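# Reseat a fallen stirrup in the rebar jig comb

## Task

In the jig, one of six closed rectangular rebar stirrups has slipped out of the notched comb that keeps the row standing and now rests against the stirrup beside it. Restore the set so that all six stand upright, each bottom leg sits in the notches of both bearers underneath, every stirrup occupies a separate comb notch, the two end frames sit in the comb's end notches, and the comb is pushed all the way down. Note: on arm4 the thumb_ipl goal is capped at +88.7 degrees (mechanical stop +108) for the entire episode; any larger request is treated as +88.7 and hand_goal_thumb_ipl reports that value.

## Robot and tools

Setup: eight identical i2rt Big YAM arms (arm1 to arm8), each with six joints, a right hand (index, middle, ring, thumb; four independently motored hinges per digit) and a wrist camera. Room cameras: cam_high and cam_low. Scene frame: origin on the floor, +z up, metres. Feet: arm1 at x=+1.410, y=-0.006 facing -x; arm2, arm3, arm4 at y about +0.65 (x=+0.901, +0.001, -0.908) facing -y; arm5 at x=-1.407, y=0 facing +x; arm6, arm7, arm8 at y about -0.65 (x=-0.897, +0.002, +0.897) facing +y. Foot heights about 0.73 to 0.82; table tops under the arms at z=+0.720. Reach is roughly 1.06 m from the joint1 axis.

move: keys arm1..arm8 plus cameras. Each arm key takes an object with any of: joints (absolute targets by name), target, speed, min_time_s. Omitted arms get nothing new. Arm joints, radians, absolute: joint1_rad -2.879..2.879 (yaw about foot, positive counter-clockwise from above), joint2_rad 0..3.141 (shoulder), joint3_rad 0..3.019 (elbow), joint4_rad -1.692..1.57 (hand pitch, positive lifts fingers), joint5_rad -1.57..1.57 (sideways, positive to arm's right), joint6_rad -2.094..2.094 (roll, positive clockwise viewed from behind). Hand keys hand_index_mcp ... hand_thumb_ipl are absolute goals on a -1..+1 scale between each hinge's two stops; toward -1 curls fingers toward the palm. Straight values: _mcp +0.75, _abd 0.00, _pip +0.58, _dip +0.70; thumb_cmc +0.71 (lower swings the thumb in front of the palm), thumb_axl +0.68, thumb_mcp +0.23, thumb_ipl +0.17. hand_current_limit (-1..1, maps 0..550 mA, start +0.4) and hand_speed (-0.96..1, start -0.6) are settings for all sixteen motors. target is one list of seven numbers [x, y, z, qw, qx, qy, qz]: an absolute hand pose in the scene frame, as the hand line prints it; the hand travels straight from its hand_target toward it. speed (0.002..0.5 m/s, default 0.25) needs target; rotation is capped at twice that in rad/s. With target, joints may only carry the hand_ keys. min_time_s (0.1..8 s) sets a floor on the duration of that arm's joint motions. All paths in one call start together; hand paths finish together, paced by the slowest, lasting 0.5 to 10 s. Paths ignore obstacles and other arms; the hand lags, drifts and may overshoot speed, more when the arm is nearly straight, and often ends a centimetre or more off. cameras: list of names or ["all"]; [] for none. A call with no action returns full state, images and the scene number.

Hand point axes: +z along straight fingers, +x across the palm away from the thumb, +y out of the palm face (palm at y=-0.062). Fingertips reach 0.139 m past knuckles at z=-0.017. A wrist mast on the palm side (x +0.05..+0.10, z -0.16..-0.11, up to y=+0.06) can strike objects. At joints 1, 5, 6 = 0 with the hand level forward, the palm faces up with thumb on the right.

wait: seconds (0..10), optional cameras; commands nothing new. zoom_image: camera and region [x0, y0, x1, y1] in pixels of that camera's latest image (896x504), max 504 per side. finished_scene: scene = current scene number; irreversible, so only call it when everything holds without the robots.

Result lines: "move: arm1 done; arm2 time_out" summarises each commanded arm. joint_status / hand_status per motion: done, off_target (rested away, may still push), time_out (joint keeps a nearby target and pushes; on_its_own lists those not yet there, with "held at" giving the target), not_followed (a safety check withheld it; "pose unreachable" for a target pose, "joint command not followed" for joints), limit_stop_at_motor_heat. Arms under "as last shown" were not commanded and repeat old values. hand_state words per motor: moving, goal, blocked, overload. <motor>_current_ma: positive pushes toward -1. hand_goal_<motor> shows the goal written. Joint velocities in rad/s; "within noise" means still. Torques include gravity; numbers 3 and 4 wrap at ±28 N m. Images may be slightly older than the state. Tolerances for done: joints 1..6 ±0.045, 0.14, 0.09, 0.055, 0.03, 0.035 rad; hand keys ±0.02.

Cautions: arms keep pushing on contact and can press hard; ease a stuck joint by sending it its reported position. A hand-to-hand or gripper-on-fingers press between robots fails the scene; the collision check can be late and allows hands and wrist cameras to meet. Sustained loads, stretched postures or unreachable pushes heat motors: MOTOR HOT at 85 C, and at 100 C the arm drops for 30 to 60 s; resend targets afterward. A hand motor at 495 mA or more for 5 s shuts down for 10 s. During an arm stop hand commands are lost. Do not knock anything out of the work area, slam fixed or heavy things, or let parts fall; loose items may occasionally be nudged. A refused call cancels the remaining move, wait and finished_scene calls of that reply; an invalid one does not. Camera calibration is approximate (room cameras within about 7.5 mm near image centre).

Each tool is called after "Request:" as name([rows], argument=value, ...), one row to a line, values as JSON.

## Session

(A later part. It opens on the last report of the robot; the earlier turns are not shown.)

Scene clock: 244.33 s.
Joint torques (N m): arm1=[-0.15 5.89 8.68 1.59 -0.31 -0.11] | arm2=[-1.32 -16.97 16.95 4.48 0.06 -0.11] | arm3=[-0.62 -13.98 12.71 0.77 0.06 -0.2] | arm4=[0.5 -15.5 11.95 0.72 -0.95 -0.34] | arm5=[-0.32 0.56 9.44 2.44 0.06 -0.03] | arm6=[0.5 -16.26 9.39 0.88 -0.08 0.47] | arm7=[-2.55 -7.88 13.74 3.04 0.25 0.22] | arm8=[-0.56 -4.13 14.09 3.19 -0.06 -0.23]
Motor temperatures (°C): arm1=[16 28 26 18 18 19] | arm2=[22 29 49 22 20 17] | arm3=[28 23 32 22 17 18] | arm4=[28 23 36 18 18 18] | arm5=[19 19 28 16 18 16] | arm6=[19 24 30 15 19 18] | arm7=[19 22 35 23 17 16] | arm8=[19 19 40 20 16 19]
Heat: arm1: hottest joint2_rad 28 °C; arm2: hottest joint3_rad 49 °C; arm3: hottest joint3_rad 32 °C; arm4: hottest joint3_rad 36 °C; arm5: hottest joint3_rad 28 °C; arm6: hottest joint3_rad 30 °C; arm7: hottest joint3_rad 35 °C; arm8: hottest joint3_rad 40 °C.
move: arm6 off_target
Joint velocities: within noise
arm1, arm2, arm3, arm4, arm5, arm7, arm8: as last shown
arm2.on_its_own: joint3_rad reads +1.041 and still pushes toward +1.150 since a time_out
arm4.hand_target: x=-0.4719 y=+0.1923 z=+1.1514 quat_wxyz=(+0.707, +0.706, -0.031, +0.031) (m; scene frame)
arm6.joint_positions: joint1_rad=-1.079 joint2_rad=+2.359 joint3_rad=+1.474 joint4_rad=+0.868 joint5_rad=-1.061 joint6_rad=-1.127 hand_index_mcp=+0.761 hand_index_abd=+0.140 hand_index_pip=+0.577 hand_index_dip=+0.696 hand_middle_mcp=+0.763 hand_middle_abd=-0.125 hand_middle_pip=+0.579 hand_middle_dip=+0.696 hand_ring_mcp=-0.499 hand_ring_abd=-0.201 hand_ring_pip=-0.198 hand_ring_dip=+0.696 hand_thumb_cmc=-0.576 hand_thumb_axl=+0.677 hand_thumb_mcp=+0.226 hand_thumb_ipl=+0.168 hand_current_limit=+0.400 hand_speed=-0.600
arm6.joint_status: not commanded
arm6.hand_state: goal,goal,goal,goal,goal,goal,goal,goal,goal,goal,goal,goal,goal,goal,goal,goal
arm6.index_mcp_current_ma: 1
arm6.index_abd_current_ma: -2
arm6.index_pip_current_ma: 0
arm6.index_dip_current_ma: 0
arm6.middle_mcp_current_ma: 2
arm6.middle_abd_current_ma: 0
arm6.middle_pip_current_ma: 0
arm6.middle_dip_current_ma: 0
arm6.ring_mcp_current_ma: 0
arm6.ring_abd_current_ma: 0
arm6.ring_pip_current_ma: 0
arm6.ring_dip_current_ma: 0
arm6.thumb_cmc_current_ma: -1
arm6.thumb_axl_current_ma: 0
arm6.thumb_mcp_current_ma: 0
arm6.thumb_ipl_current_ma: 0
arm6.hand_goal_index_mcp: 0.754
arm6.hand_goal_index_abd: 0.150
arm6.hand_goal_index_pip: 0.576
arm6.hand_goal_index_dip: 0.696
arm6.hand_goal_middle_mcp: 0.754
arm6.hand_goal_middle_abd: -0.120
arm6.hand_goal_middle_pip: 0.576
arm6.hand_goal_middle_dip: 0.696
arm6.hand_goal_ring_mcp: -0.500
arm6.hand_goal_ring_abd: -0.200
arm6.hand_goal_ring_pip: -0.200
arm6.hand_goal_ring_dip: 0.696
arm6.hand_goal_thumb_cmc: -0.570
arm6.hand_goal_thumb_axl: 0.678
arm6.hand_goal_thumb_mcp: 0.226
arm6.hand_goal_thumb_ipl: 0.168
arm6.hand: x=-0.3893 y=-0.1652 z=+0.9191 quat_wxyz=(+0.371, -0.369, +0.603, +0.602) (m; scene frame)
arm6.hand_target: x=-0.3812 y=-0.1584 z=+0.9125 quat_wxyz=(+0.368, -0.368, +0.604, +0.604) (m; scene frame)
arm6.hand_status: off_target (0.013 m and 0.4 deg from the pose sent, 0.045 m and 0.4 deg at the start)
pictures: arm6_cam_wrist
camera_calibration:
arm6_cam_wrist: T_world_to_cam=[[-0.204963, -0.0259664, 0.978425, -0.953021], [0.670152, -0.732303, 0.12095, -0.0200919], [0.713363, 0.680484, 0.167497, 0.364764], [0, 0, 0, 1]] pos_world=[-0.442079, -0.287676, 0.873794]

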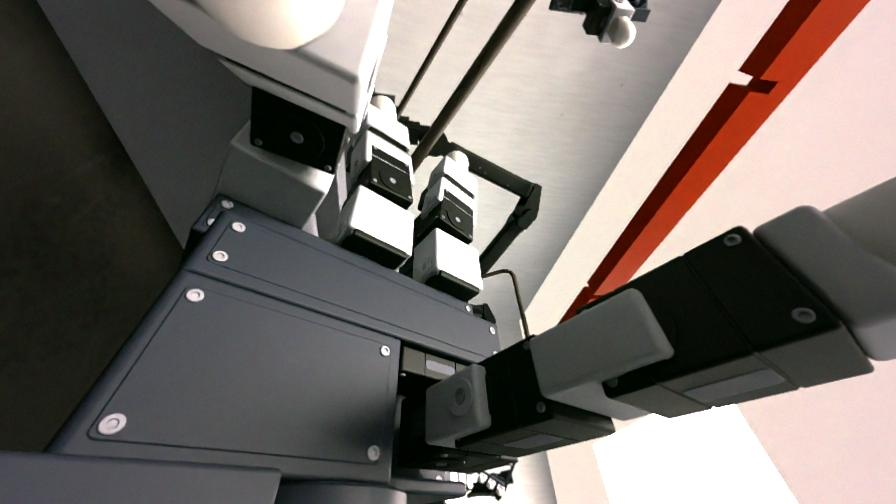

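Request:
move(arm6={"joints": {"hand_index_abd": -0.1, "hand_middle_abd": 0.1}}, cameras=["arm6_cam_wrist"])

Request:
zoom_image(camera="arm6_cam_wrist", region=[250, 0, 550, 240])

Scene clock: 245.40 s.
Joint torques (N m): arm1=[0.56 6.07 8.61 1.68 -0.31 -0.15] | arm2=[-1.32 -17.03 16.96 4.45 0.06 -0.11] | arm3=[-0.67 -13.98 12.71 0.77 0.06 -0.2] | arm4=[0.56 -15.15 12.12 0.91 -0.94 -0.25] | arm5=[-0.38 0.56 9.43 2.44 0.07 -0.03] | arm6=[0.44 -16.85 9.33 0.96 -0.05 0.47] | arm7=[-2.67 -8 13.7 3.03 0.24 0.21] | arm8=[-0.56 -4.07 14.08 3.18 -0.05 -0.23]
Motor temperatures (°C): arm1=[16 28 26 18 18 19] | arm2=[22 29 49 22 20 17] | arm3=[28 23 32 22 17 18] | arm4=[28 23 36 18 18 18] | arm5=[19 19 28 16 18 16] | arm6=[19 24 30 15 19 18] | arm7=[19 22 35 23 17 16] | arm8=[19 19 40 20 16 19]
Heat: arm1: hottest joint2_rad 28 °C; arm2: hottest joint3_rad 49 °C; arm3: hottest joint3_rad 32 °C; arm4: hottest joint3_rad 36 °C; arm5: hottest joint3_rad 28 °C; arm6: hottest joint3_rad 30 °C; arm7: hottest joint3_rad 35 °C; arm8: hottest joint3_rad 40 °C.
move: arm6 done
Joint velocities: within noise
arm1, arm2, arm3, arm4, arm5, arm7, arm8: as last shown
arm2.on_its_own: joint3_rad reads +1.041 and still pushes toward +1.150 since a time_out
arm4.joint_positions: joint1_rad=+1.030 joint2_rad=+1.756 joint3_rad=+1.077 joint4_rad=+0.686 joint5_rad=+1.048 joint6_rad=+0.094 hand_index_mcp=+0.770 hand_index_abd=-0.008 hand_index_pip=+0.578 hand_index_dip=+0.695 hand_middle_mcp=+0.746 hand_middle_abd=+0.041 hand_middle_pip=+0.576 hand_middle_dip=+0.697 hand_ring_mcp=+0.761 hand_ring_abd=-0.196 hand_ring_pip=+0.577 hand_ring_dip=+0.696 hand_thumb_cmc=-0.566 hand_thumb_axl=+0.677 hand_thumb_mcp=+0.226 hand_thumb_ipl=+0.168 hand_current_limit=+0.400 hand_speed=-0.600
arm4.index_mcp_current_ma: 68
arm4.middle_mcp_current_ma: -31
arm4.thumb_cmc_current_ma: 16
arm4.hand: x=-0.5012 y=+0.1939 z=+1.1464 quat_wxyz=(+0.705, +0.707, -0.053, +0.024) (m; scene frame)
arm4.hand_target: x=-0.4719 y=+0.1924 z=+1.1515 quat_wxyz=(+0.707, +0.706, -0.031, +0.031) (m; scene frame)
arm6.joint_positions: joint1_rad=-1.079 joint2_rad=+2.366 joint3_rad=+1.474 joint4_rad=+0.866 joint5_rad=-1.062 joint6_rad=-1.127 hand_index_mcp=+0.761 hand_index_abd=-0.100 hand_index_pip=+0.577 hand_index_dip=+0.696 hand_middle_mcp=+0.761 hand_middle_abd=+0.084 hand_middle_pip=+0.579 hand_middle_dip=+0.696 hand_ring_mcp=-0.499 hand_ring_abd=-0.201 hand_ring_pip=-0.198 hand_ring_dip=+0.696 hand_thumb_cmc=-0.576 hand_thumb_axl=+0.677 hand_thumb_mcp=+0.226 hand_thumb_ipl=+0.168 hand_current_limit=+0.400 hand_speed=-0.600
arm6.joint_status: all done
arm6.hand_state: goal,goal,goal,goal,goal,goal,goal,goal,goal,goal,goal,goal,goal,goal,goal,goal
arm6.index_mcp_current_ma: 1
arm6.index_abd_current_ma: 0
arm6.index_pip_current_ma: 0
arm6.index_dip_current_ma: 0
arm6.middle_mcp_current_ma: 1
arm6.middle_abd_current_ma: -4
arm6.middle_pip_current_ma: 0
arm6.middle_dip_current_ma: 0
arm6.ring_mcp_current_ma: 0
arm6.ring_abd_current_ma: 0
arm6.ring_pip_current_ma: 0
arm6.ring_dip_current_ma: 0
arm6.thumb_cmc_current_ma: -1
arm6.thumb_axl_current_ma: 0
arm6.thumb_mcp_current_ma: 0
arm6.thumb_ipl_current_ma: 0
arm6.hand_goal_index_mcp: 0.754
arm6.hand_goal_index_abd: -0.100
arm6.hand_goal_index_pip: 0.576
arm6.hand_goal_index_dip: 0.696
arm6.hand_goal_middle_mcp: 0.754
arm6.hand_goal_middle_abd: 0.100
arm6.hand_goal_middle_pip: 0.576
arm6.hand_goal_middle_dip: 0.696
arm6.hand_goal_ring_mcp: -0.500
arm6.hand_goal_ring_abd: -0.200
arm6.hand_goal_ring_pip: -0.200
arm6.hand_goal_ring_dip: 0.696
arm6.hand_goal_thumb_cmc: -0.570
arm6.hand_goal_thumb_axl: 0.678
arm6.hand_goal_thumb_mcp: 0.226
arm6.hand_goal_thumb_ipl: 0.168
arm6.hand: x=-0.3895 y=-0.1653 z=+0.9146 quat_wxyz=(+0.367, -0.368, +0.606, +0.602) (m; scene frame)
arm6.hand_target: x=-0.3813 y=-0.1584 z=+0.9125 quat_wxyz=(+0.368, -0.368, +0.604, +0.604) (m; scene frame)
arm6.hand_status: not commanded
pictures: arm6_cam_wrist
camera_calibration:
arm6_cam_wrist: T_world_to_cam=[[-0.197506, -0.0220544, 0.980053, -0.946624], [0.671984, -0.730947, 0.118974, -0.0166272], [0.713743, 0.682078, 0.159187, 0.373779], [0, 0, 0, 1]] pos_world=[-0.442574, -0.287977, 0.87022]

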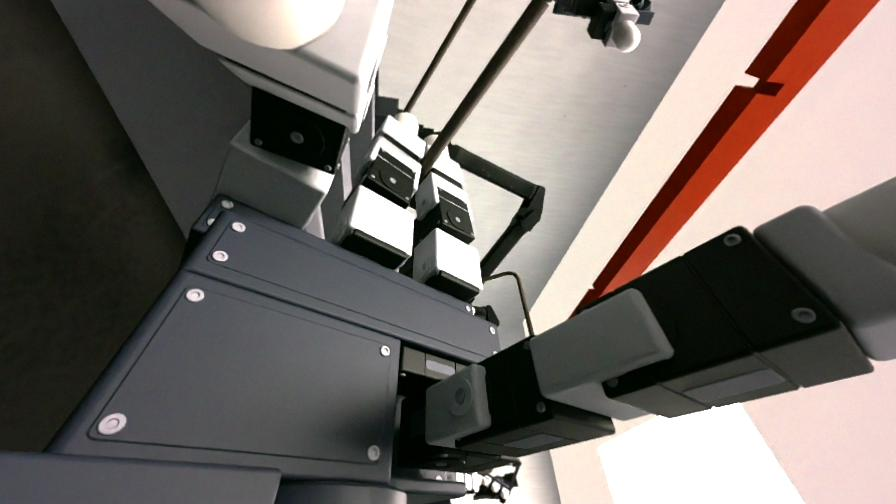

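Scaled by 1.680.

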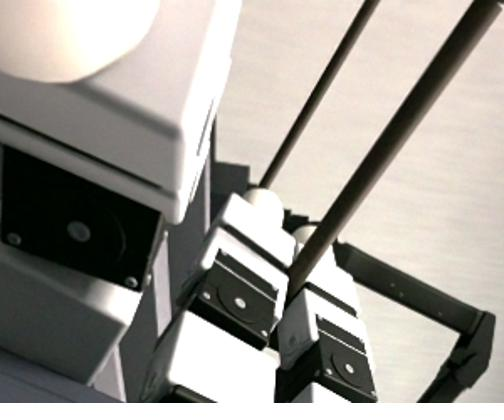

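Request:
move(arm6={"target": [-0.3806, -0.139, 0.9125, 0.3679, -0.3679, 0.6039, 0.6039], "speed": 0.1, "joints": {"hand_index_abd": 0.1, "hand_middle_abd": -0.08}})

Request:
move(arm6={"joints": {"hand_index_abd": -0.12, "hand_middle_abd": 0.12}}, cameras=["arm6_cam_wrist"])

Request:
zoom_image(camera="arm6_cam_wrist", region=[250, 0, 550, 240])

Scene clock: 247.57 s.
Joint torques (N m): arm1=[-0.44 5.6 8.76 1.65 -0.34 -0.14] | arm2=[-1.32 -17.03 16.99 4.46 0.06 -0.11] | arm3=[-0.62 -13.98 12.7 0.76 0.06 -0.2] | arm4=[0.73 -15.56 12.01 1.1 -0.94 -0.31] | arm5=[-0.32 0.56 9.43 2.44 0.06 -0.03] | arm6=[1.03 -16.62 9.77 0.98 -0.04 0.48] | arm7=[-2.49 -7.94 13.76 3 0.25 0.21] | arm8=[-0.56 -4.19 14.05 3.17 -0.04 -0.23]
Motor temperatures (°C): arm1=[16 28 26 18 18 19] | arm2=[22 29 49 22 20 17] | arm3=[28 23 32 22 17 18] | arm4=[28 23 36 18 18 18] | arm5=[19 19 28 16 18 16] | arm6=[19 24 30 15 19 18] | arm7=[19 22 35 23 17 16] | arm8=[19 19 40 20 16 19]
Heat: arm1: hottest joint2_rad 28 °C; arm2: hottest joint3_rad 49 °C; arm3: hottest joint3_rad 32 °C; arm4: hottest joint3_rad 36 °C; arm5: hottest joint3_rad 28 °C; arm6: hottest joint3_rad 30 °C; arm7: hottest joint3_rad 35 °C; arm8: hottest joint3_rad 40 °C.
move: arm6 off_target
Joint velocities: within noise
arm1, arm2, arm3, arm4, arm5, arm7, arm8: as last shown
arm2.on_its_own: joint3_rad reads +1.041 and still pushes toward +1.150 since a time_out
arm4.joint_positions: joint1_rad=+1.030 joint2_rad=+1.756 joint3_rad=+1.077 joint4_rad=+0.686 joint5_rad=+1.047 joint6_rad=+0.094 hand_index_mcp=+0.770 hand_index_abd=-0.008 hand_index_pip=+0.578 hand_index_dip=+0.695 hand_middle_mcp=+0.746 hand_middle_abd=+0.041 hand_middle_pip=+0.576 hand_middle_dip=+0.697 hand_ring_mcp=+0.761 hand_ring_abd=-0.196 hand_ring_pip=+0.577 hand_ring_dip=+0.696 hand_thumb_cmc=-0.566 hand_thumb_axl=+0.677 hand_thumb_mcp=+0.226 hand_thumb_ipl=+0.168 hand_current_limit=+0.400 hand_speed=-0.600
arm4.hand: x=-0.5011 y=+0.1939 z=+1.1464 quat_wxyz=(+0.705, +0.707, -0.053, +0.024) (m; scene frame)
arm4.hand_target: x=-0.4719 y=+0.1923 z=+1.1515 quat_wxyz=(+0.707, +0.706, -0.031, +0.031) (m; scene frame)
arm6.joint_positions: joint1_rad=-1.060 joint2_rad=+2.377 joint3_rad=+1.508 joint4_rad=+0.847 joint5_rad=-1.038 joint6_rad=-1.127 hand_index_mcp=+0.761 hand_index_abd=+0.090 hand_index_pip=+0.577 hand_index_dip=+0.696 hand_middle_mcp=+0.761 hand_middle_abd=-0.086 hand_middle_pip=+0.579 hand_middle_dip=+0.696 hand_ring_mcp=-0.499 hand_ring_abd=-0.201 hand_ring_pip=-0.198 hand_ring_dip=+0.696 hand_thumb_cmc=-0.576 hand_thumb_axl=+0.677 hand_thumb_mcp=+0.226 hand_thumb_ipl=+0.168 hand_current_limit=+0.400 hand_speed=-0.600
arm6.joint_status: all done
arm6.hand_state: goal,goal,goal,goal,goal,goal,goal,goal,goal,goal,goal,goal,goal,goal,goal,goal
arm6.index_mcp_current_ma: 1
arm6.index_abd_current_ma: -2
arm6.index_pip_current_ma: 0
arm6.index_dip_current_ma: 0
arm6.middle_mcp_current_ma: 1
arm6.middle_abd_current_ma: -1
arm6.middle_pip_current_ma: 0
arm6.middle_dip_current_ma: 0
arm6.ring_mcp_current_ma: 0
arm6.ring_abd_current_ma: 0
arm6.ring_pip_current_ma: 0
arm6.ring_dip_current_ma: 0
arm6.thumb_cmc_current_ma: -1
arm6.thumb_axl_current_ma: 0
arm6.thumb_mcp_current_ma: 0
arm6.thumb_ipl_current_ma: 0
arm6.hand_goal_index_mcp: 0.754
arm6.hand_goal_index_abd: 0.100
arm6.hand_goal_index_pip: 0.576
arm6.hand_goal_index_dip: 0.696
arm6.hand_goal_middle_mcp: 0.754
arm6.hand_goal_middle_abd: -0.080
arm6.hand_goal_middle_pip: 0.576
arm6.hand_goal_middle_dip: 0.696
arm6.hand_goal_ring_mcp: -0.500
arm6.hand_goal_ring_abd: -0.200
arm6.hand_goal_ring_pip: -0.200
arm6.hand_goal_ring_dip: 0.696
arm6.hand_goal_thumb_cmc: -0.570
arm6.hand_goal_thumb_axl: 0.678
arm6.hand_goal_thumb_mcp: 0.226
arm6.hand_goal_thumb_ipl: 0.168
arm6.hand: x=-0.3871 y=-0.1496 z=+0.9168 quat_wxyz=(+0.370, -0.367, +0.606, +0.601) (m; scene frame)
arm6.hand_target: x=-0.3812 y=-0.1395 z=+0.9126 quat_wxyz=(+0.368, -0.368, +0.604, +0.604) (m; scene frame)
arm6.hand_status: off_target (0.013 m and 0.4 deg from the pose sent, 0.028 m and 0.3 deg at the start)
pictures: none

Scene clock: 248.10 s.
Joint torques (N m): arm1=[0.21 6.36 8.69 1.57 -0.34 -0.13] | arm2=[-1.38 -17.03 16.96 4.46 0.06 -0.12] | arm3=[-0.62 -13.92 12.71 0.77 0.06 -0.2] | arm4=[0.38 -15.74 11.79 1.18 -0.79 -0.32] | arm5=[-0.32 0.56 9.43 2.44 0.06 -0.03] | arm6=[1.03 -16.91 9.74 1.01 -0.04 0.47] | arm7=[-2.43 -8.12 13.74 2.99 0.24 0.22] | arm8=[-0.5 -4.19 14.02 3.21 -0.05 -0.24]
Motor temperatures (°C): arm1=[16 28 26 18 18 19] | arm2=[22 29 49 22 20 17] | arm3=[28 23 32 22 17 18] | arm4=[28 23 36 18 18 18] | arm5=[19 19 28 16 18 16] | arm6=[19 24 30 15 19 18] | arm7=[19 22 35 23 17 16] | arm8=[19 19 40 20 16 19]
Heat: arm1: hottest joint2_rad 28 °C; arm2: hottest joint3_rad 49 °C; arm3: hottest joint3_rad 32 °C; arm4: hottest joint3_rad 36 °C; arm5: hottest joint3_rad 28 °C; arm6: hottest joint3_rad 30 °C; arm7: hottest joint3_rad 35 °C; arm8: hottest joint3_rad 40 °C.
move: arm6 off_target
Joint velocities: within noise
arm1, arm2, arm3, arm4, arm5, arm7, arm8: as last shown
arm2.on_its_own: joint3_rad reads +1.041 and still pushes toward +1.150 since a time_out
arm4.joint_positions: joint1_rad=+1.031 joint2_rad=+1.757 joint3_rad=+1.078 joint4_rad=+0.686 joint5_rad=+1.046 joint6_rad=+0.093 hand_index_mcp=+0.770 hand_index_abd=-0.008 hand_index_pip=+0.578 hand_index_dip=+0.695 hand_middle_mcp=+0.746 hand_middle_abd=+0.041 hand_middle_pip=+0.576 hand_middle_dip=+0.697 hand_ring_mcp=+0.761 hand_ring_abd=-0.196 hand_ring_pip=+0.577 hand_ring_dip=+0.696 hand_thumb_cmc=-0.566 hand_thumb_axl=+0.677 hand_thumb_mcp=+0.226 hand_thumb_ipl=+0.168 hand_current_limit=+0.400 hand_speed=-0.600
arm4.index_mcp_current_ma: 66
arm4.hand: x=-0.5002 y=+0.1940 z=+1.1465 quat_wxyz=(+0.705, +0.707, -0.052, +0.025) (m; scene frame)
arm4.hand_target: x=-0.4718 y=+0.1925 z=+1.1516 quat_wxyz=(+0.707, +0.706, -0.031, +0.031) (m; scene frame)
arm6.joint_positions: joint1_rad=-1.060 joint2_rad=+2.382 joint3_rad=+1.509 joint4_rad=+0.845 joint5_rad=-1.038 joint6_rad=-1.127 hand_index_mcp=+0.761 hand_index_abd=-0.105 hand_index_pip=+0.577 hand_index_dip=+0.696 hand_middle_mcp=+0.761 hand_middle_abd=+0.087 hand_middle_pip=+0.579 hand_middle_dip=+0.696 hand_ring_mcp=-0.499 hand_ring_abd=-0.201 hand_ring_pip=-0.198 hand_ring_dip=+0.696 hand_thumb_cmc=-0.576 hand_thumb_axl=+0.677 hand_thumb_mcp=+0.226 hand_thumb_ipl=+0.168 hand_current_limit=+0.400 hand_speed=-0.600
arm6.joint_status: hand_middle_abd off_target (ended at +0.087, target +0.120); the others done
arm6.hand_state: goal,goal,goal,goal,goal,blocked,goal,goal,goal,goal,goal,goal,goal,goal,goal,goal
arm6.index_mcp_current_ma: 1
arm6.index_abd_current_ma: 4
arm6.index_pip_current_ma: 0
arm6.index_dip_current_ma: 0
arm6.middle_mcp_current_ma: 1
arm6.middle_abd_current_ma: -16
arm6.middle_pip_current_ma: 0
arm6.middle_dip_current_ma: 0
arm6.ring_mcp_current_ma: 0
arm6.ring_abd_current_ma: 0
arm6.ring_pip_current_ma: 0
arm6.ring_dip_current_ma: 0
arm6.thumb_cmc_current_ma: -1
arm6.thumb_axl_current_ma: 0
arm6.thumb_mcp_current_ma: 0
arm6.thumb_ipl_current_ma: 0
arm6.hand_goal_index_mcp: 0.754
arm6.hand_goal_index_abd: -0.120
arm6.hand_goal_index_pip: 0.576
arm6.hand_goal_index_dip: 0.696
arm6.hand_goal_middle_mcp: 0.754
arm6.hand_goal_middle_abd: 0.120
arm6.hand_goal_middle_pip: 0.576
arm6.hand_goal_middle_dip: 0.696
arm6.hand_goal_ring_mcp: -0.500
arm6.hand_goal_ring_abd: -0.200
arm6.hand_goal_ring_pip: -0.200
arm6.hand_goal_ring_dip: 0.696
arm6.hand_goal_thumb_cmc: -0.570
arm6.hand_goal_thumb_axl: 0.678
arm6.hand_goal_thumb_mcp: 0.226
arm6.hand_goal_thumb_ipl: 0.168
arm6.hand: x=-0.3871 y=-0.1496 z=+0.9139 quat_wxyz=(+0.368, -0.366, +0.607, +0.601) (m; scene frame)
arm6.hand_target: x=-0.3813 y=-0.1396 z=+0.9124 quat_wxyz=(+0.368, -0.368, +0.604, +0.604) (m; scene frame)
arm6.hand_status: not commanded
pictures: arm6_cam_wrist
camera_calibration:
arm6_cam_wrist: T_world_to_cam=[[-0.195912, -0.019391, 0.98043, -0.944334], [0.668569, -0.734055, 0.119077, -0.00858333], [0.71738, 0.678813, 0.156774, 0.364532], [0, 0, 0, 1]] pos_world=[-0.440776, -0.272061, 0.869726]

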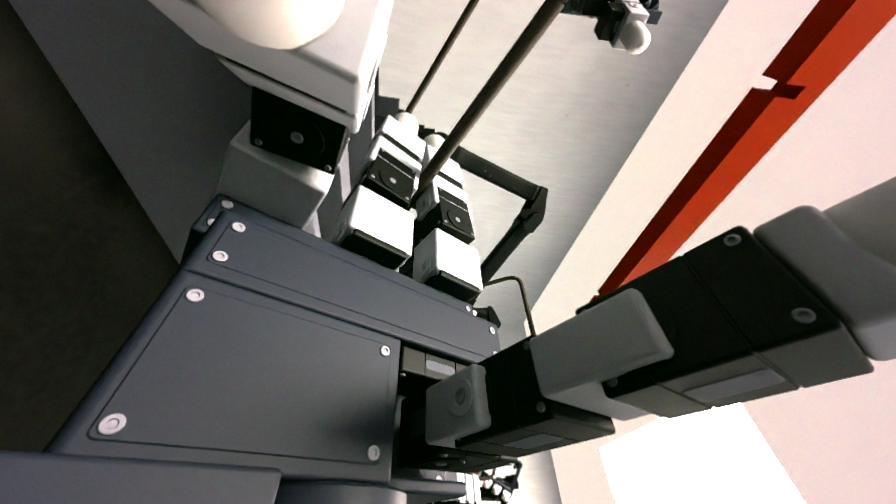

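Scaled by 1.680.

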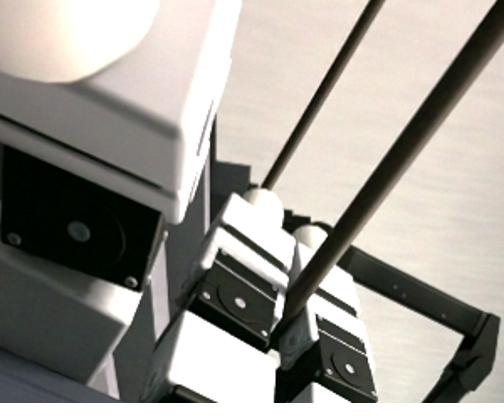

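Request:
move(arm6={"target": [-0.350, -0.140, 0.968, 0.3100, -0.3100, 0.6355, 0.6355], "speed": 0.1}, cameras=["arm6_cam_wrist", "cam_low"])

Request:
zoom_image(camera="arm6_cam_wrist", region=[250, 0, 550, 240])

Request:
zoom_image(camera="cam_low", region=[380, 110, 560, 290])

Scene clock: 251.27 s.
Joint torques (N m): arm1=[0.85 6.3 8.92 1.65 -0.3 -0.11] | arm2=[-1.49 -17.03 16.96 4.44 0.06 -0.11] | arm3=[-0.62 -13.98 12.71 0.77 0.06 -0.2] | arm4=[0.26 -16.5 11.55 0.96 -0.41 -0.25] | arm5=[-0.32 0.56 9.43 2.44 0.06 -0.03] | arm6=[-0.26 -20.25 11.3 0.73 0.51 0.84] | arm7=[-2.49 -7.77 13.76 2.99 0.24 0.19] | arm8=[-0.67 -4.01 14.06 3.21 -0.05 -0.23]
Motor temperatures (°C): arm1=[16 28 26 18 18 19] | arm2=[22 29 49 22 20 17] | arm3=[28 23 32 22 17 18] | arm4=[28 23 36 18 18 18] | arm5=[19 19 28 16 18 16] | arm6=[19 24 31 15 19 18] | arm7=[19 22 35 23 17 16] | arm8=[19 19 40 19 16 19]
Heat: arm1: hottest joint2_rad 28 °C; arm2: hottest joint3_rad 49 °C; arm3: hottest joint3_rad 32 °C; arm4: hottest joint3_rad 36 °C; arm5: hottest joint3_rad 28 °C; arm6: hottest joint3_rad 31 °C; arm7: hottest joint3_rad 35 °C; arm8: hottest joint3_rad 40 °C.
move: arm6 off_target
Joint velocities: within noise
arm1, arm2, arm3, arm4, arm5, arm7, arm8: as last shown
arm2.on_its_own: joint3_rad reads +1.041 and still pushes toward +1.150 since a time_out
arm4.joint_positions: joint1_rad=+1.031 joint2_rad=+1.765 joint3_rad=+1.085 joint4_rad=+0.683 joint5_rad=+1.036 joint6_rad=+0.088 hand_index_mcp=+0.770 hand_index_abd=-0.027 hand_index_pip=+0.580 hand_index_dip=+0.697 hand_middle_mcp=+0.751 hand_middle_abd=+0.065 hand_middle_pip=+0.576 hand_middle_dip=+0.697 hand_ring_mcp=+0.761 hand_ring_abd=-0.197 hand_ring_pip=+0.577 hand_ring_dip=+0.696 hand_thumb_cmc=-0.566 hand_thumb_axl=+0.677 hand_thumb_mcp=+0.226 hand_thumb_ipl=+0.168 hand_current_limit=+0.400 hand_speed=-0.600
arm4.index_abd_current_ma: 284
arm4.index_pip_current_ma: 13
arm4.index_dip_current_ma: 2
arm4.middle_mcp_current_ma: -12
arm4.middle_abd_current_ma: -130
arm4.ring_mcp_current_ma: 29
arm4.ring_abd_current_ma: 10
arm4.thumb_cmc_current_ma: 15
arm4.on_its_own: hand_middle_abd moved +0.024 toward your old target +0.100
arm4.hand: x=-0.4954 y=+0.1922 z=+1.1447 quat_wxyz=(+0.704, +0.708, -0.045, +0.025) (m; scene frame)
arm4.hand_target: x=-0.4719 y=+0.1924 z=+1.1516 quat_wxyz=(+0.707, +0.706, -0.031, +0.031) (m; scene frame)
arm6.joint_positions: joint1_rad=-1.060 joint2_rad=+2.363 joint3_rad=+1.519 joint4_rad=+0.759 joint5_rad=-1.070 joint6_rad=-0.983 hand_index_mcp=+0.737 hand_index_abd=-0.076 hand_index_pip=+0.577 hand_index_dip=+0.696 hand_middle_mcp=+0.759 hand_middle_abd=+0.049 hand_middle_pip=+0.576 hand_middle_dip=+0.696 hand_ring_mcp=-0.499 hand_ring_abd=-0.201 hand_ring_pip=-0.198 hand_ring_dip=+0.696 hand_thumb_cmc=-0.576 hand_thumb_axl=+0.677 hand_thumb_mcp=+0.226 hand_thumb_ipl=+0.168 hand_current_limit=+0.400 hand_speed=-0.600
arm6.joint_status: not commanded
arm6.hand_state: goal,blocked,goal,goal,goal,blocked,goal,goal,goal,goal,goal,goal,goal,goal,goal,goal
arm6.index_mcp_current_ma: -7
arm6.index_abd_current_ma: 28
arm6.index_pip_current_ma: 0
arm6.index_dip_current_ma: 0
arm6.middle_mcp_current_ma: 1
arm6.middle_abd_current_ma: -69
arm6.middle_pip_current_ma: 0
arm6.middle_dip_current_ma: 0
arm6.ring_mcp_current_ma: 0
arm6.ring_abd_current_ma: 0
arm6.ring_pip_current_ma: 0
arm6.ring_dip_current_ma: 0
arm6.thumb_cmc_current_ma: -1
arm6.thumb_axl_current_ma: 0
arm6.thumb_mcp_current_ma: 0
arm6.thumb_ipl_current_ma: 0
arm6.hand_goal_index_mcp: 0.754
arm6.hand_goal_index_abd: -0.120
arm6.hand_goal_index_pip: 0.576
arm6.hand_goal_index_dip: 0.696
arm6.hand_goal_middle_mcp: 0.754
arm6.hand_goal_middle_abd: 0.120
arm6.hand_goal_middle_pip: 0.576
arm6.hand_goal_middle_dip: 0.696
arm6.hand_goal_ring_mcp: -0.500
arm6.hand_goal_ring_abd: -0.200
arm6.hand_goal_ring_pip: -0.200
arm6.hand_goal_ring_dip: 0.696
arm6.hand_goal_thumb_cmc: -0.570
arm6.hand_goal_thumb_axl: 0.678
arm6.hand_goal_thumb_mcp: 0.226
arm6.hand_goal_thumb_ipl: 0.168
arm6.hand: x=-0.3767 y=-0.1477 z=+0.9296 quat_wxyz=(+0.293, -0.321, +0.643, +0.631) (m; scene frame)
arm6.hand_target: x=-0.3534 y=-0.1428 z=+0.9688 quat_wxyz=(+0.310, -0.310, +0.635, +0.636) (m; scene frame)
arm6.hand_status: off_target (0.047 m and 2.5 deg from the pose sent, 0.066 m and 10.6 deg at the start)
pictures: arm6_cam_wrist, cam_low
camera_calibration:
arm6_cam_wrist: T_world_to_cam=[[-0.00309205, 0.00576644, 0.999979, -0.899474], [0.702363, -0.711791, 0.00627638, 0.104897], [0.711812, 0.702368, -0.00184925, 0.502265], [0, 0, 0, 1]] pos_world=[-0.433975, -0.272924, 0.899725]

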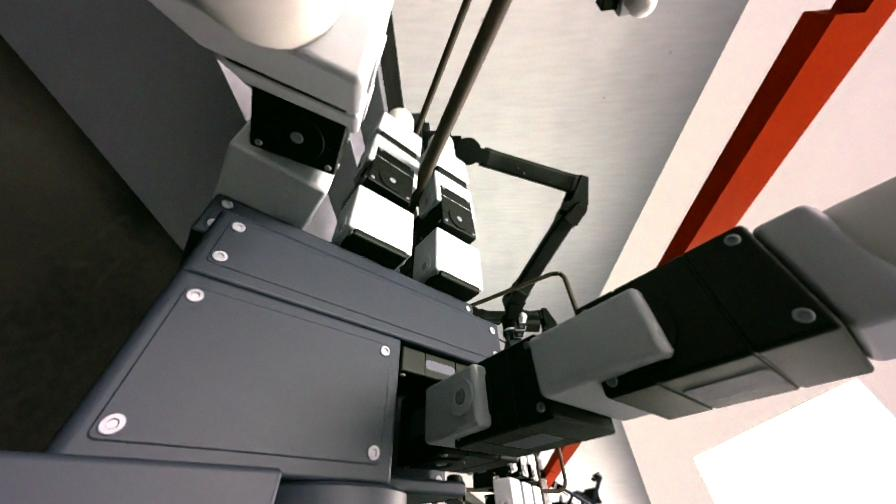

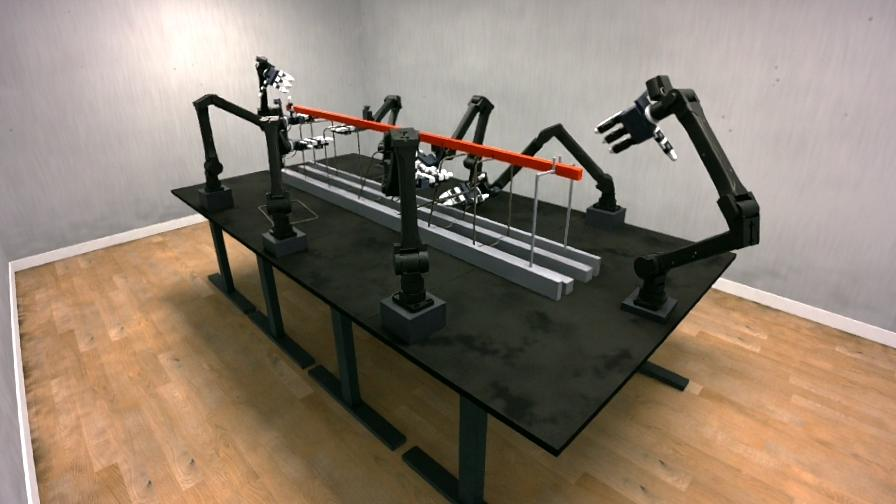

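Scaled by 1.680.

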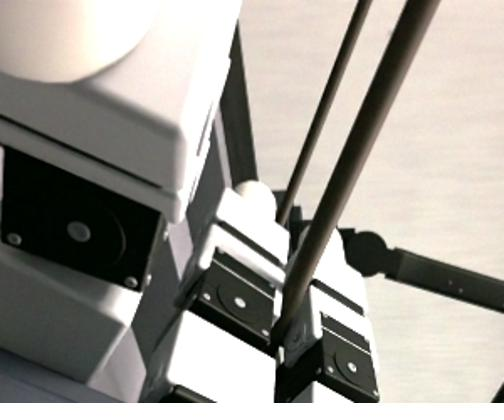

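Scaled by 2.800.

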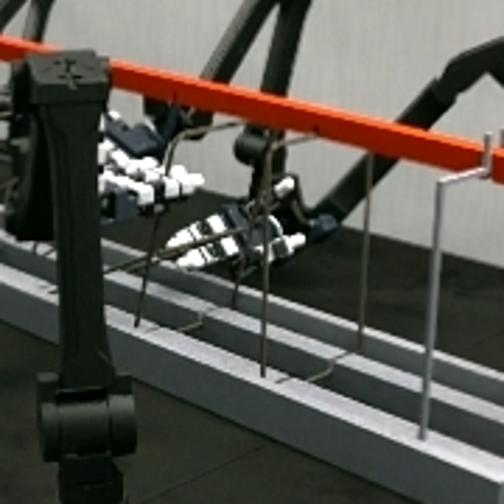

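Request:
move(arm6={"target": [-0.325, -0.140, 1.010, 0.2763, -0.2763, 0.6509, 0.6509], "speed": 0.1}, cameras=["arm6_cam_wrist"])

Request:
zoom_image(camera="arm6_cam_wrist", region=[250, 0, 550, 240])

Scene clock: 253.50 s.
Joint torques (N m): arm1=[0.5 5.42 8.83 1.73 -0.33 -0.15] | arm2=[-1.38 -17.03 16.96 4.45 0.06 -0.11] | arm3=[-0.62 -13.98 12.71 0.77 0.06 -0.2] | arm4=[1.67 -15.68 11.04 1.2 -0.33 -0.21] | arm5=[-0.32 0.56 9.43 2.44 0.06 -0.03] | arm6=[-1.03 -19.9 12.01 0.73 0.58 0.74] | arm7=[-2.37 -7.77 13.75 3.1 0.23 0.22] | arm8=[-0.5 -4.19 14.08 3.15 -0.05 -0.22]
Motor temperatures (°C): arm1=[16 28 26 18 18 19] | arm2=[22 29 49 22 20 17] | arm3=[28 23 32 22 17 18] | arm4=[28 23 37 18 18 18] | arm5=[19 19 28 16 18 16] | arm6=[19 24 31 15 19 18] | arm7=[19 22 35 23 17 16] | arm8=[19 19 40 19 16 19]
Heat: arm1: hottest joint2_rad 28 °C; arm2: hottest joint3_rad 49 °C; arm3: hottest joint3_rad 32 °C; arm4: hottest joint3_rad 37 °C; arm5: hottest joint3_rad 28 °C; arm6: hottest joint3_rad 31 °C; arm7: hottest joint3_rad 35 °C; arm8: hottest joint3_rad 40 °C.
move: arm6 off_target
Joint velocities: within noise
arm1, arm2, arm3, arm5, arm7, arm8: as last shown
arm2.on_its_own: joint3_rad reads +1.041 and still pushes toward +1.150 since a time_out
arm4.joint_positions: joint1_rad=+1.031 joint2_rad=+1.765 joint3_rad=+1.086 joint4_rad=+0.683 joint5_rad=+1.032 joint6_rad=+0.088 hand_index_mcp=+0.770 hand_index_abd=-0.032 hand_index_pip=+0.580 hand_index_dip=+0.697 hand_middle_mcp=+0.752 hand_middle_abd=+0.065 hand_middle_pip=+0.576 hand_middle_dip=+0.697 hand_ring_mcp=+0.761 hand_ring_abd=-0.197 hand_ring_pip=+0.577 hand_ring_dip=+0.696 hand_thumb_cmc=-0.566 hand_thumb_axl=+0.677 hand_thumb_mcp=+0.226 hand_thumb_ipl=+0.168 hand_current_limit=+0.400 hand_speed=-0.600
arm4.joint_status: not commanded
arm4.hand_state: goal,blocked,goal,goal,goal,blocked,goal,goal,goal,goal,goal,goal,goal,goal,goal,goal
arm4.index_mcp_current_ma: 66
arm4.index_abd_current_ma: 264
arm4.index_pip_current_ma: 13
arm4.index_dip_current_ma: 2
arm4.middle_mcp_current_ma: -8
arm4.middle_abd_current_ma: -130
arm4.middle_pip_current_ma: -1
arm4.middle_dip_current_ma: 2
arm4.ring_mcp_current_ma: 29
arm4.ring_abd_current_ma: 10
arm4.ring_pip_current_ma: 2
arm4.ring_dip_current_ma: 0
arm4.thumb_cmc_current_ma: 15
arm4.thumb_axl_current_ma: -3
arm4.thumb_mcp_current_ma: -1
arm4.thumb_ipl_current_ma: -1
arm4.hand_goal_index_mcp: 0.754
arm4.hand_goal_index_abd: -0.100
arm4.hand_goal_index_pip: 0.576
arm4.hand_goal_index_dip: 0.696
arm4.hand_goal_middle_mcp: 0.754
arm4.hand_goal_middle_abd: 0.100
arm4.hand_goal_middle_pip: 0.576
arm4.hand_goal_middle_dip: 0.696
arm4.hand_goal_ring_mcp: 0.754
arm4.hand_goal_ring_abd: -0.200
arm4.hand_goal_ring_pip: 0.576
arm4.hand_goal_ring_dip: 0.696
arm4.hand_goal_thumb_cmc: -0.570
arm4.hand_goal_thumb_axl: 0.678
arm4.hand_goal_thumb_mcp: 0.226
arm4.hand_goal_thumb_ipl: 0.168
arm4.hand: x=-0.4942 y=+0.1920 z=+1.1453 quat_wxyz=(+0.704, +0.708, -0.044, +0.027) (m; scene frame)
arm4.hand_target: x=-0.4720 y=+0.1923 z=+1.1516 quat_wxyz=(+0.707, +0.706, -0.031, +0.031) (m; scene frame)
arm4.hand_status: not commanded
arm6.joint_positions: joint1_rad=-1.061 joint2_rad=+2.320 joint3_rad=+1.574 joint4_rad=+0.668 joint5_rad=-1.083 joint6_rad=-0.868 hand_index_mcp=+0.741 hand_index_abd=-0.076 hand_index_pip=+0.578 hand_index_dip=+0.696 hand_middle_mcp=+0.763 hand_middle_abd=+0.044 hand_middle_pip=+0.576 hand_middle_dip=+0.696 hand_ring_mcp=-0.499 hand_ring_abd=-0.201 hand_ring_pip=-0.198 hand_ring_dip=+0.696 hand_thumb_cmc=-0.576 hand_thumb_axl=+0.677 hand_thumb_mcp=+0.226 hand_thumb_ipl=+0.168 hand_current_limit=+0.400 hand_speed=-0.600
arm6.joint_status: not commanded
arm6.hand_state: goal,blocked,goal,goal,goal,blocked,goal,goal,goal,goal,goal,goal,goal,goal,goal,goal
arm6.index_mcp_current_ma: -4
arm6.index_abd_current_ma: 28
arm6.index_pip_current_ma: 0
arm6.index_dip_current_ma: 0
arm6.middle_mcp_current_ma: 2
arm6.middle_abd_current_ma: -78
arm6.middle_pip_current_ma: 0
arm6.middle_dip_current_ma: 0
arm6.ring_mcp_current_ma: 0
arm6.ring_abd_current_ma: 0
arm6.ring_pip_current_ma: 0
arm6.ring_dip_current_ma: 0
arm6.thumb_cmc_current_ma: -1
arm6.thumb_axl_current_ma: 0
arm6.thumb_mcp_current_ma: 0
arm6.thumb_ipl_current_ma: 0
arm6.hand_goal_index_mcp: 0.754
arm6.hand_goal_index_abd: -0.120
arm6.hand_goal_index_pip: 0.576
arm6.hand_goal_index_dip: 0.696
arm6.hand_goal_middle_mcp: 0.754
arm6.hand_goal_middle_abd: 0.120
arm6.hand_goal_middle_pip: 0.576
arm6.hand_goal_middle_dip: 0.696
arm6.hand_goal_ring_mcp: -0.500
arm6.hand_goal_ring_abd: -0.200
arm6.hand_goal_ring_pip: -0.200
arm6.hand_goal_ring_dip: 0.696
arm6.hand_goal_thumb_cmc: -0.570
arm6.hand_goal_thumb_axl: 0.678
arm6.hand_goal_thumb_mcp: 0.226
arm6.hand_goal_thumb_ipl: 0.168
arm6.hand: x=-0.3546 y=-0.1410 z=+0.9759 quat_wxyz=(+0.255, -0.288, +0.656, +0.649) (m; scene frame)
arm6.hand_target: x=-0.3284 y=-0.1429 z=+1.0105 quat_wxyz=(+0.276, -0.276, +0.651, +0.651) (m; scene frame)
arm6.hand_status: off_target (0.045 m and 2.8 deg from the pose sent, 0.096 m and 6.0 deg at the start)
pictures: arm6_cam_wrist
camera_calibration:
arm6_cam_wrist: T_world_to_cam=[[0.105609, 0.00507181, 0.994395, -0.901935], [0.704092, -0.706532, -0.0711743, 0.170754], [0.702211, 0.707663, -0.0781875, 0.553744], [0, 0, 0, 1]] pos_world=[-0.413819, -0.266646, 0.952329]

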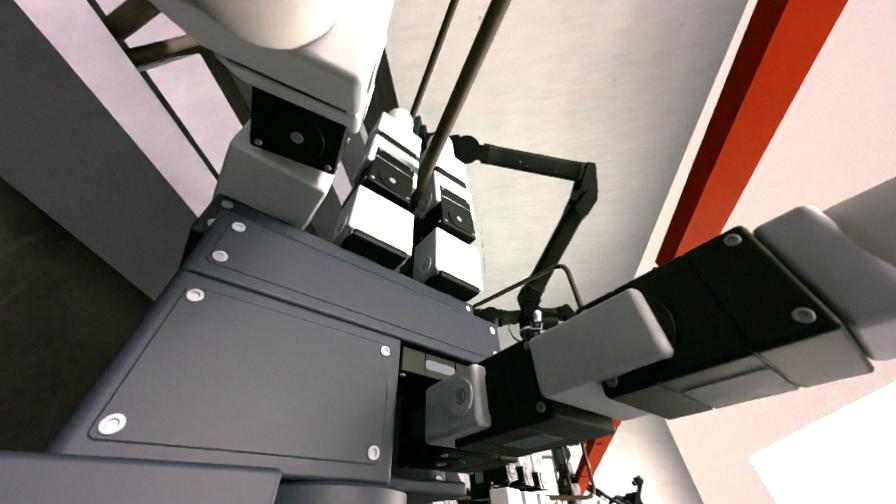

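Scaled by 1.680.

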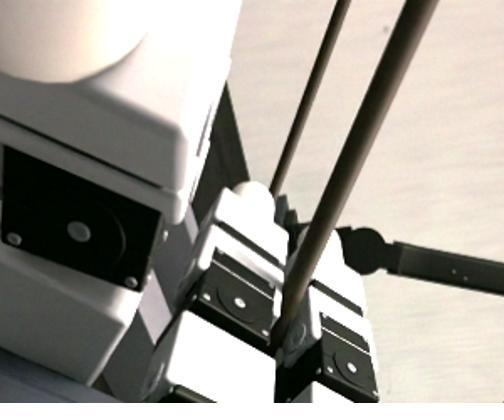

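Request:
move(arm6={"target": [-0.290, -0.133, 1.058, 0.2938, -0.1174, 0.6973, 0.6432], "speed": 0.1}, cameras=["arm6_cam_wrist"])

Request:
zoom_image(camera="arm6_cam_wrist", region=[250, 0, 550, 240])

Scene clock: 258.07 s.
Joint torques (N m): arm1=[-0.32 6.01 8.81 1.72 -0.34 -0.12] | arm2=[-1.38 -17.03 16.98 4.49 0.06 -0.11] | arm3=[-0.62 -13.98 12.71 0.76 0.06 -0.2] | arm4=[0.62 -16.97 11.3 1.17 -0.23 -0.25] | arm5=[-0.32 0.62 9.42 2.44 0.07 -0.03] | arm6=[0.32 -21.36 7.8 1.44 0.31 0.43] | arm7=[-2.43 -7.88 13.76 3.03 0.25 0.2] | arm8=[-0.5 -4.19 14.05 3.15 -0.05 -0.23]
Motor temperatures (°C): arm1=[16 28 26 18 18 19] | arm2=[22 29 49 22 20 17] | arm3=[28 23 32 22 17 18] | arm4=[28 23 37 18 18 18] | arm5=[19 19 28 16 18 16] | arm6=[19 24 31 15 19 18] | arm7=[19 22 35 23 17 16] | arm8=[19 19 40 19 16 19]
Heat: arm1: hottest joint2_rad 28 °C; arm2: hottest joint3_rad 49 °C; arm3: hottest joint3_rad 32 °C; arm4: hottest joint3_rad 37 °C; arm5: hottest joint3_rad 28 °C; arm6: hottest joint3_rad 31 °C; arm7: hottest joint3_rad 35 °C; arm8: hottest joint3_rad 40 °C.
move: arm6 off_target
Joint velocities: within noise
arm1, arm2, arm3, arm4, arm5, arm7, arm8: as last shown
arm2.on_its_own: joint3_rad reads +1.041 and still pushes toward +1.150 since a time_out
arm6.joint_positions: joint1_rad=-1.049 joint2_rad=+2.242 joint3_rad=+1.574 joint4_rad=+0.636 joint5_rad=-0.784 joint6_rad=-0.624 hand_index_mcp=+0.761 hand_index_abd=-0.106 hand_index_pip=+0.576 hand_index_dip=+0.696 hand_middle_mcp=+0.767 hand_middle_abd=+0.083 hand_middle_pip=+0.576 hand_middle_dip=+0.696 hand_ring_mcp=-0.499 hand_ring_abd=-0.201 hand_ring_pip=-0.198 hand_ring_dip=+0.696 hand_thumb_cmc=-0.576 hand_thumb_axl=+0.677 hand_thumb_mcp=+0.226 hand_thumb_ipl=+0.168 hand_current_limit=+0.400 hand_speed=-0.600
arm6.joint_status: not commanded
arm6.hand_state: goal,goal,goal,goal,goal,blocked,goal,goal,goal,goal,goal,goal,goal,goal,goal,goal
arm6.index_mcp_current_ma: 1
arm6.index_abd_current_ma: 3
arm6.index_pip_current_ma: 0
arm6.index_dip_current_ma: 0
arm6.middle_mcp_current_ma: 4
arm6.middle_abd_current_ma: -20
arm6.middle_pip_current_ma: 0
arm6.middle_dip_current_ma: 0
arm6.ring_mcp_current_ma: 0
arm6.ring_abd_current_ma: 0
arm6.ring_pip_current_ma: 0
arm6.ring_dip_current_ma: 0
arm6.thumb_cmc_current_ma: -1
arm6.thumb_axl_current_ma: 0
arm6.thumb_mcp_current_ma: 0
arm6.thumb_ipl_current_ma: 0
arm6.hand_goal_index_mcp: 0.754
arm6.hand_goal_index_abd: -0.120
arm6.hand_goal_index_pip: 0.576
arm6.hand_goal_index_dip: 0.696
arm6.hand_goal_middle_mcp: 0.754
arm6.hand_goal_middle_abd: 0.120
arm6.hand_goal_middle_pip: 0.576
arm6.hand_goal_middle_dip: 0.696
arm6.hand_goal_ring_mcp: -0.500
arm6.hand_goal_ring_abd: -0.200
arm6.hand_goal_ring_pip: -0.200
arm6.hand_goal_ring_dip: 0.696
arm6.hand_goal_thumb_cmc: -0.570
arm6.hand_goal_thumb_axl: 0.678
arm6.hand_goal_thumb_mcp: 0.226
arm6.hand_goal_thumb_ipl: 0.168
arm6.on_its_own: hand_middle_abd moved +0.039 toward your old target +0.120
arm6.hand: x=-0.2912 y=-0.1311 z=+1.0346 quat_wxyz=(+0.286, -0.121, +0.703, +0.640) (m; scene frame)
arm6.hand_target: x=-0.2902 y=-0.1332 z=+1.0577 quat_wxyz=(+0.294, -0.117, +0.697, +0.643) (m; scene frame)
arm6.hand_status: off_target (0.023 m and 1.3 deg from the pose sent, 0.105 m and 20.6 deg at the start)
pictures: arm6_cam_wrist
camera_calibration:
arm6_cam_wrist: T_world_to_cam=[[0.28831, -0.0841404, 0.953833, -0.883553], [0.443995, -0.870826, -0.211022, 0.184725], [0.848378, 0.484337, -0.21371, 0.660201], [0, 0, 0, 1]] pos_world=[-0.387379, -0.233239, 1.02283]

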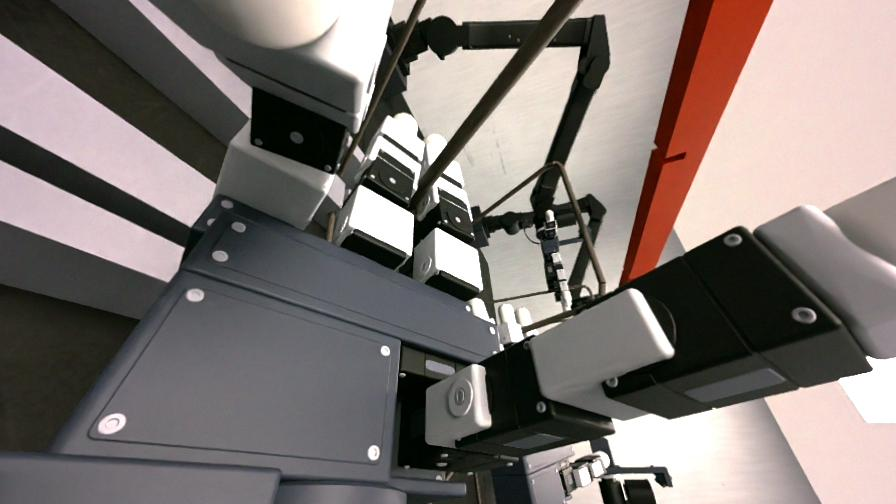

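Scaled by 1.680.

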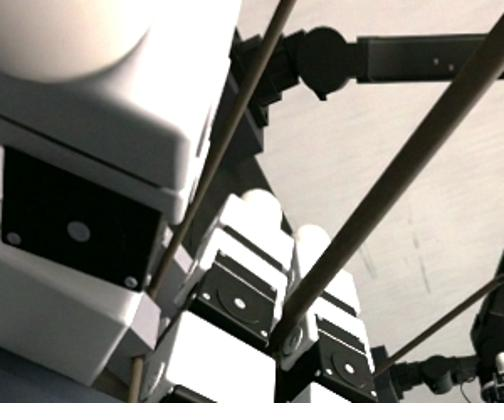

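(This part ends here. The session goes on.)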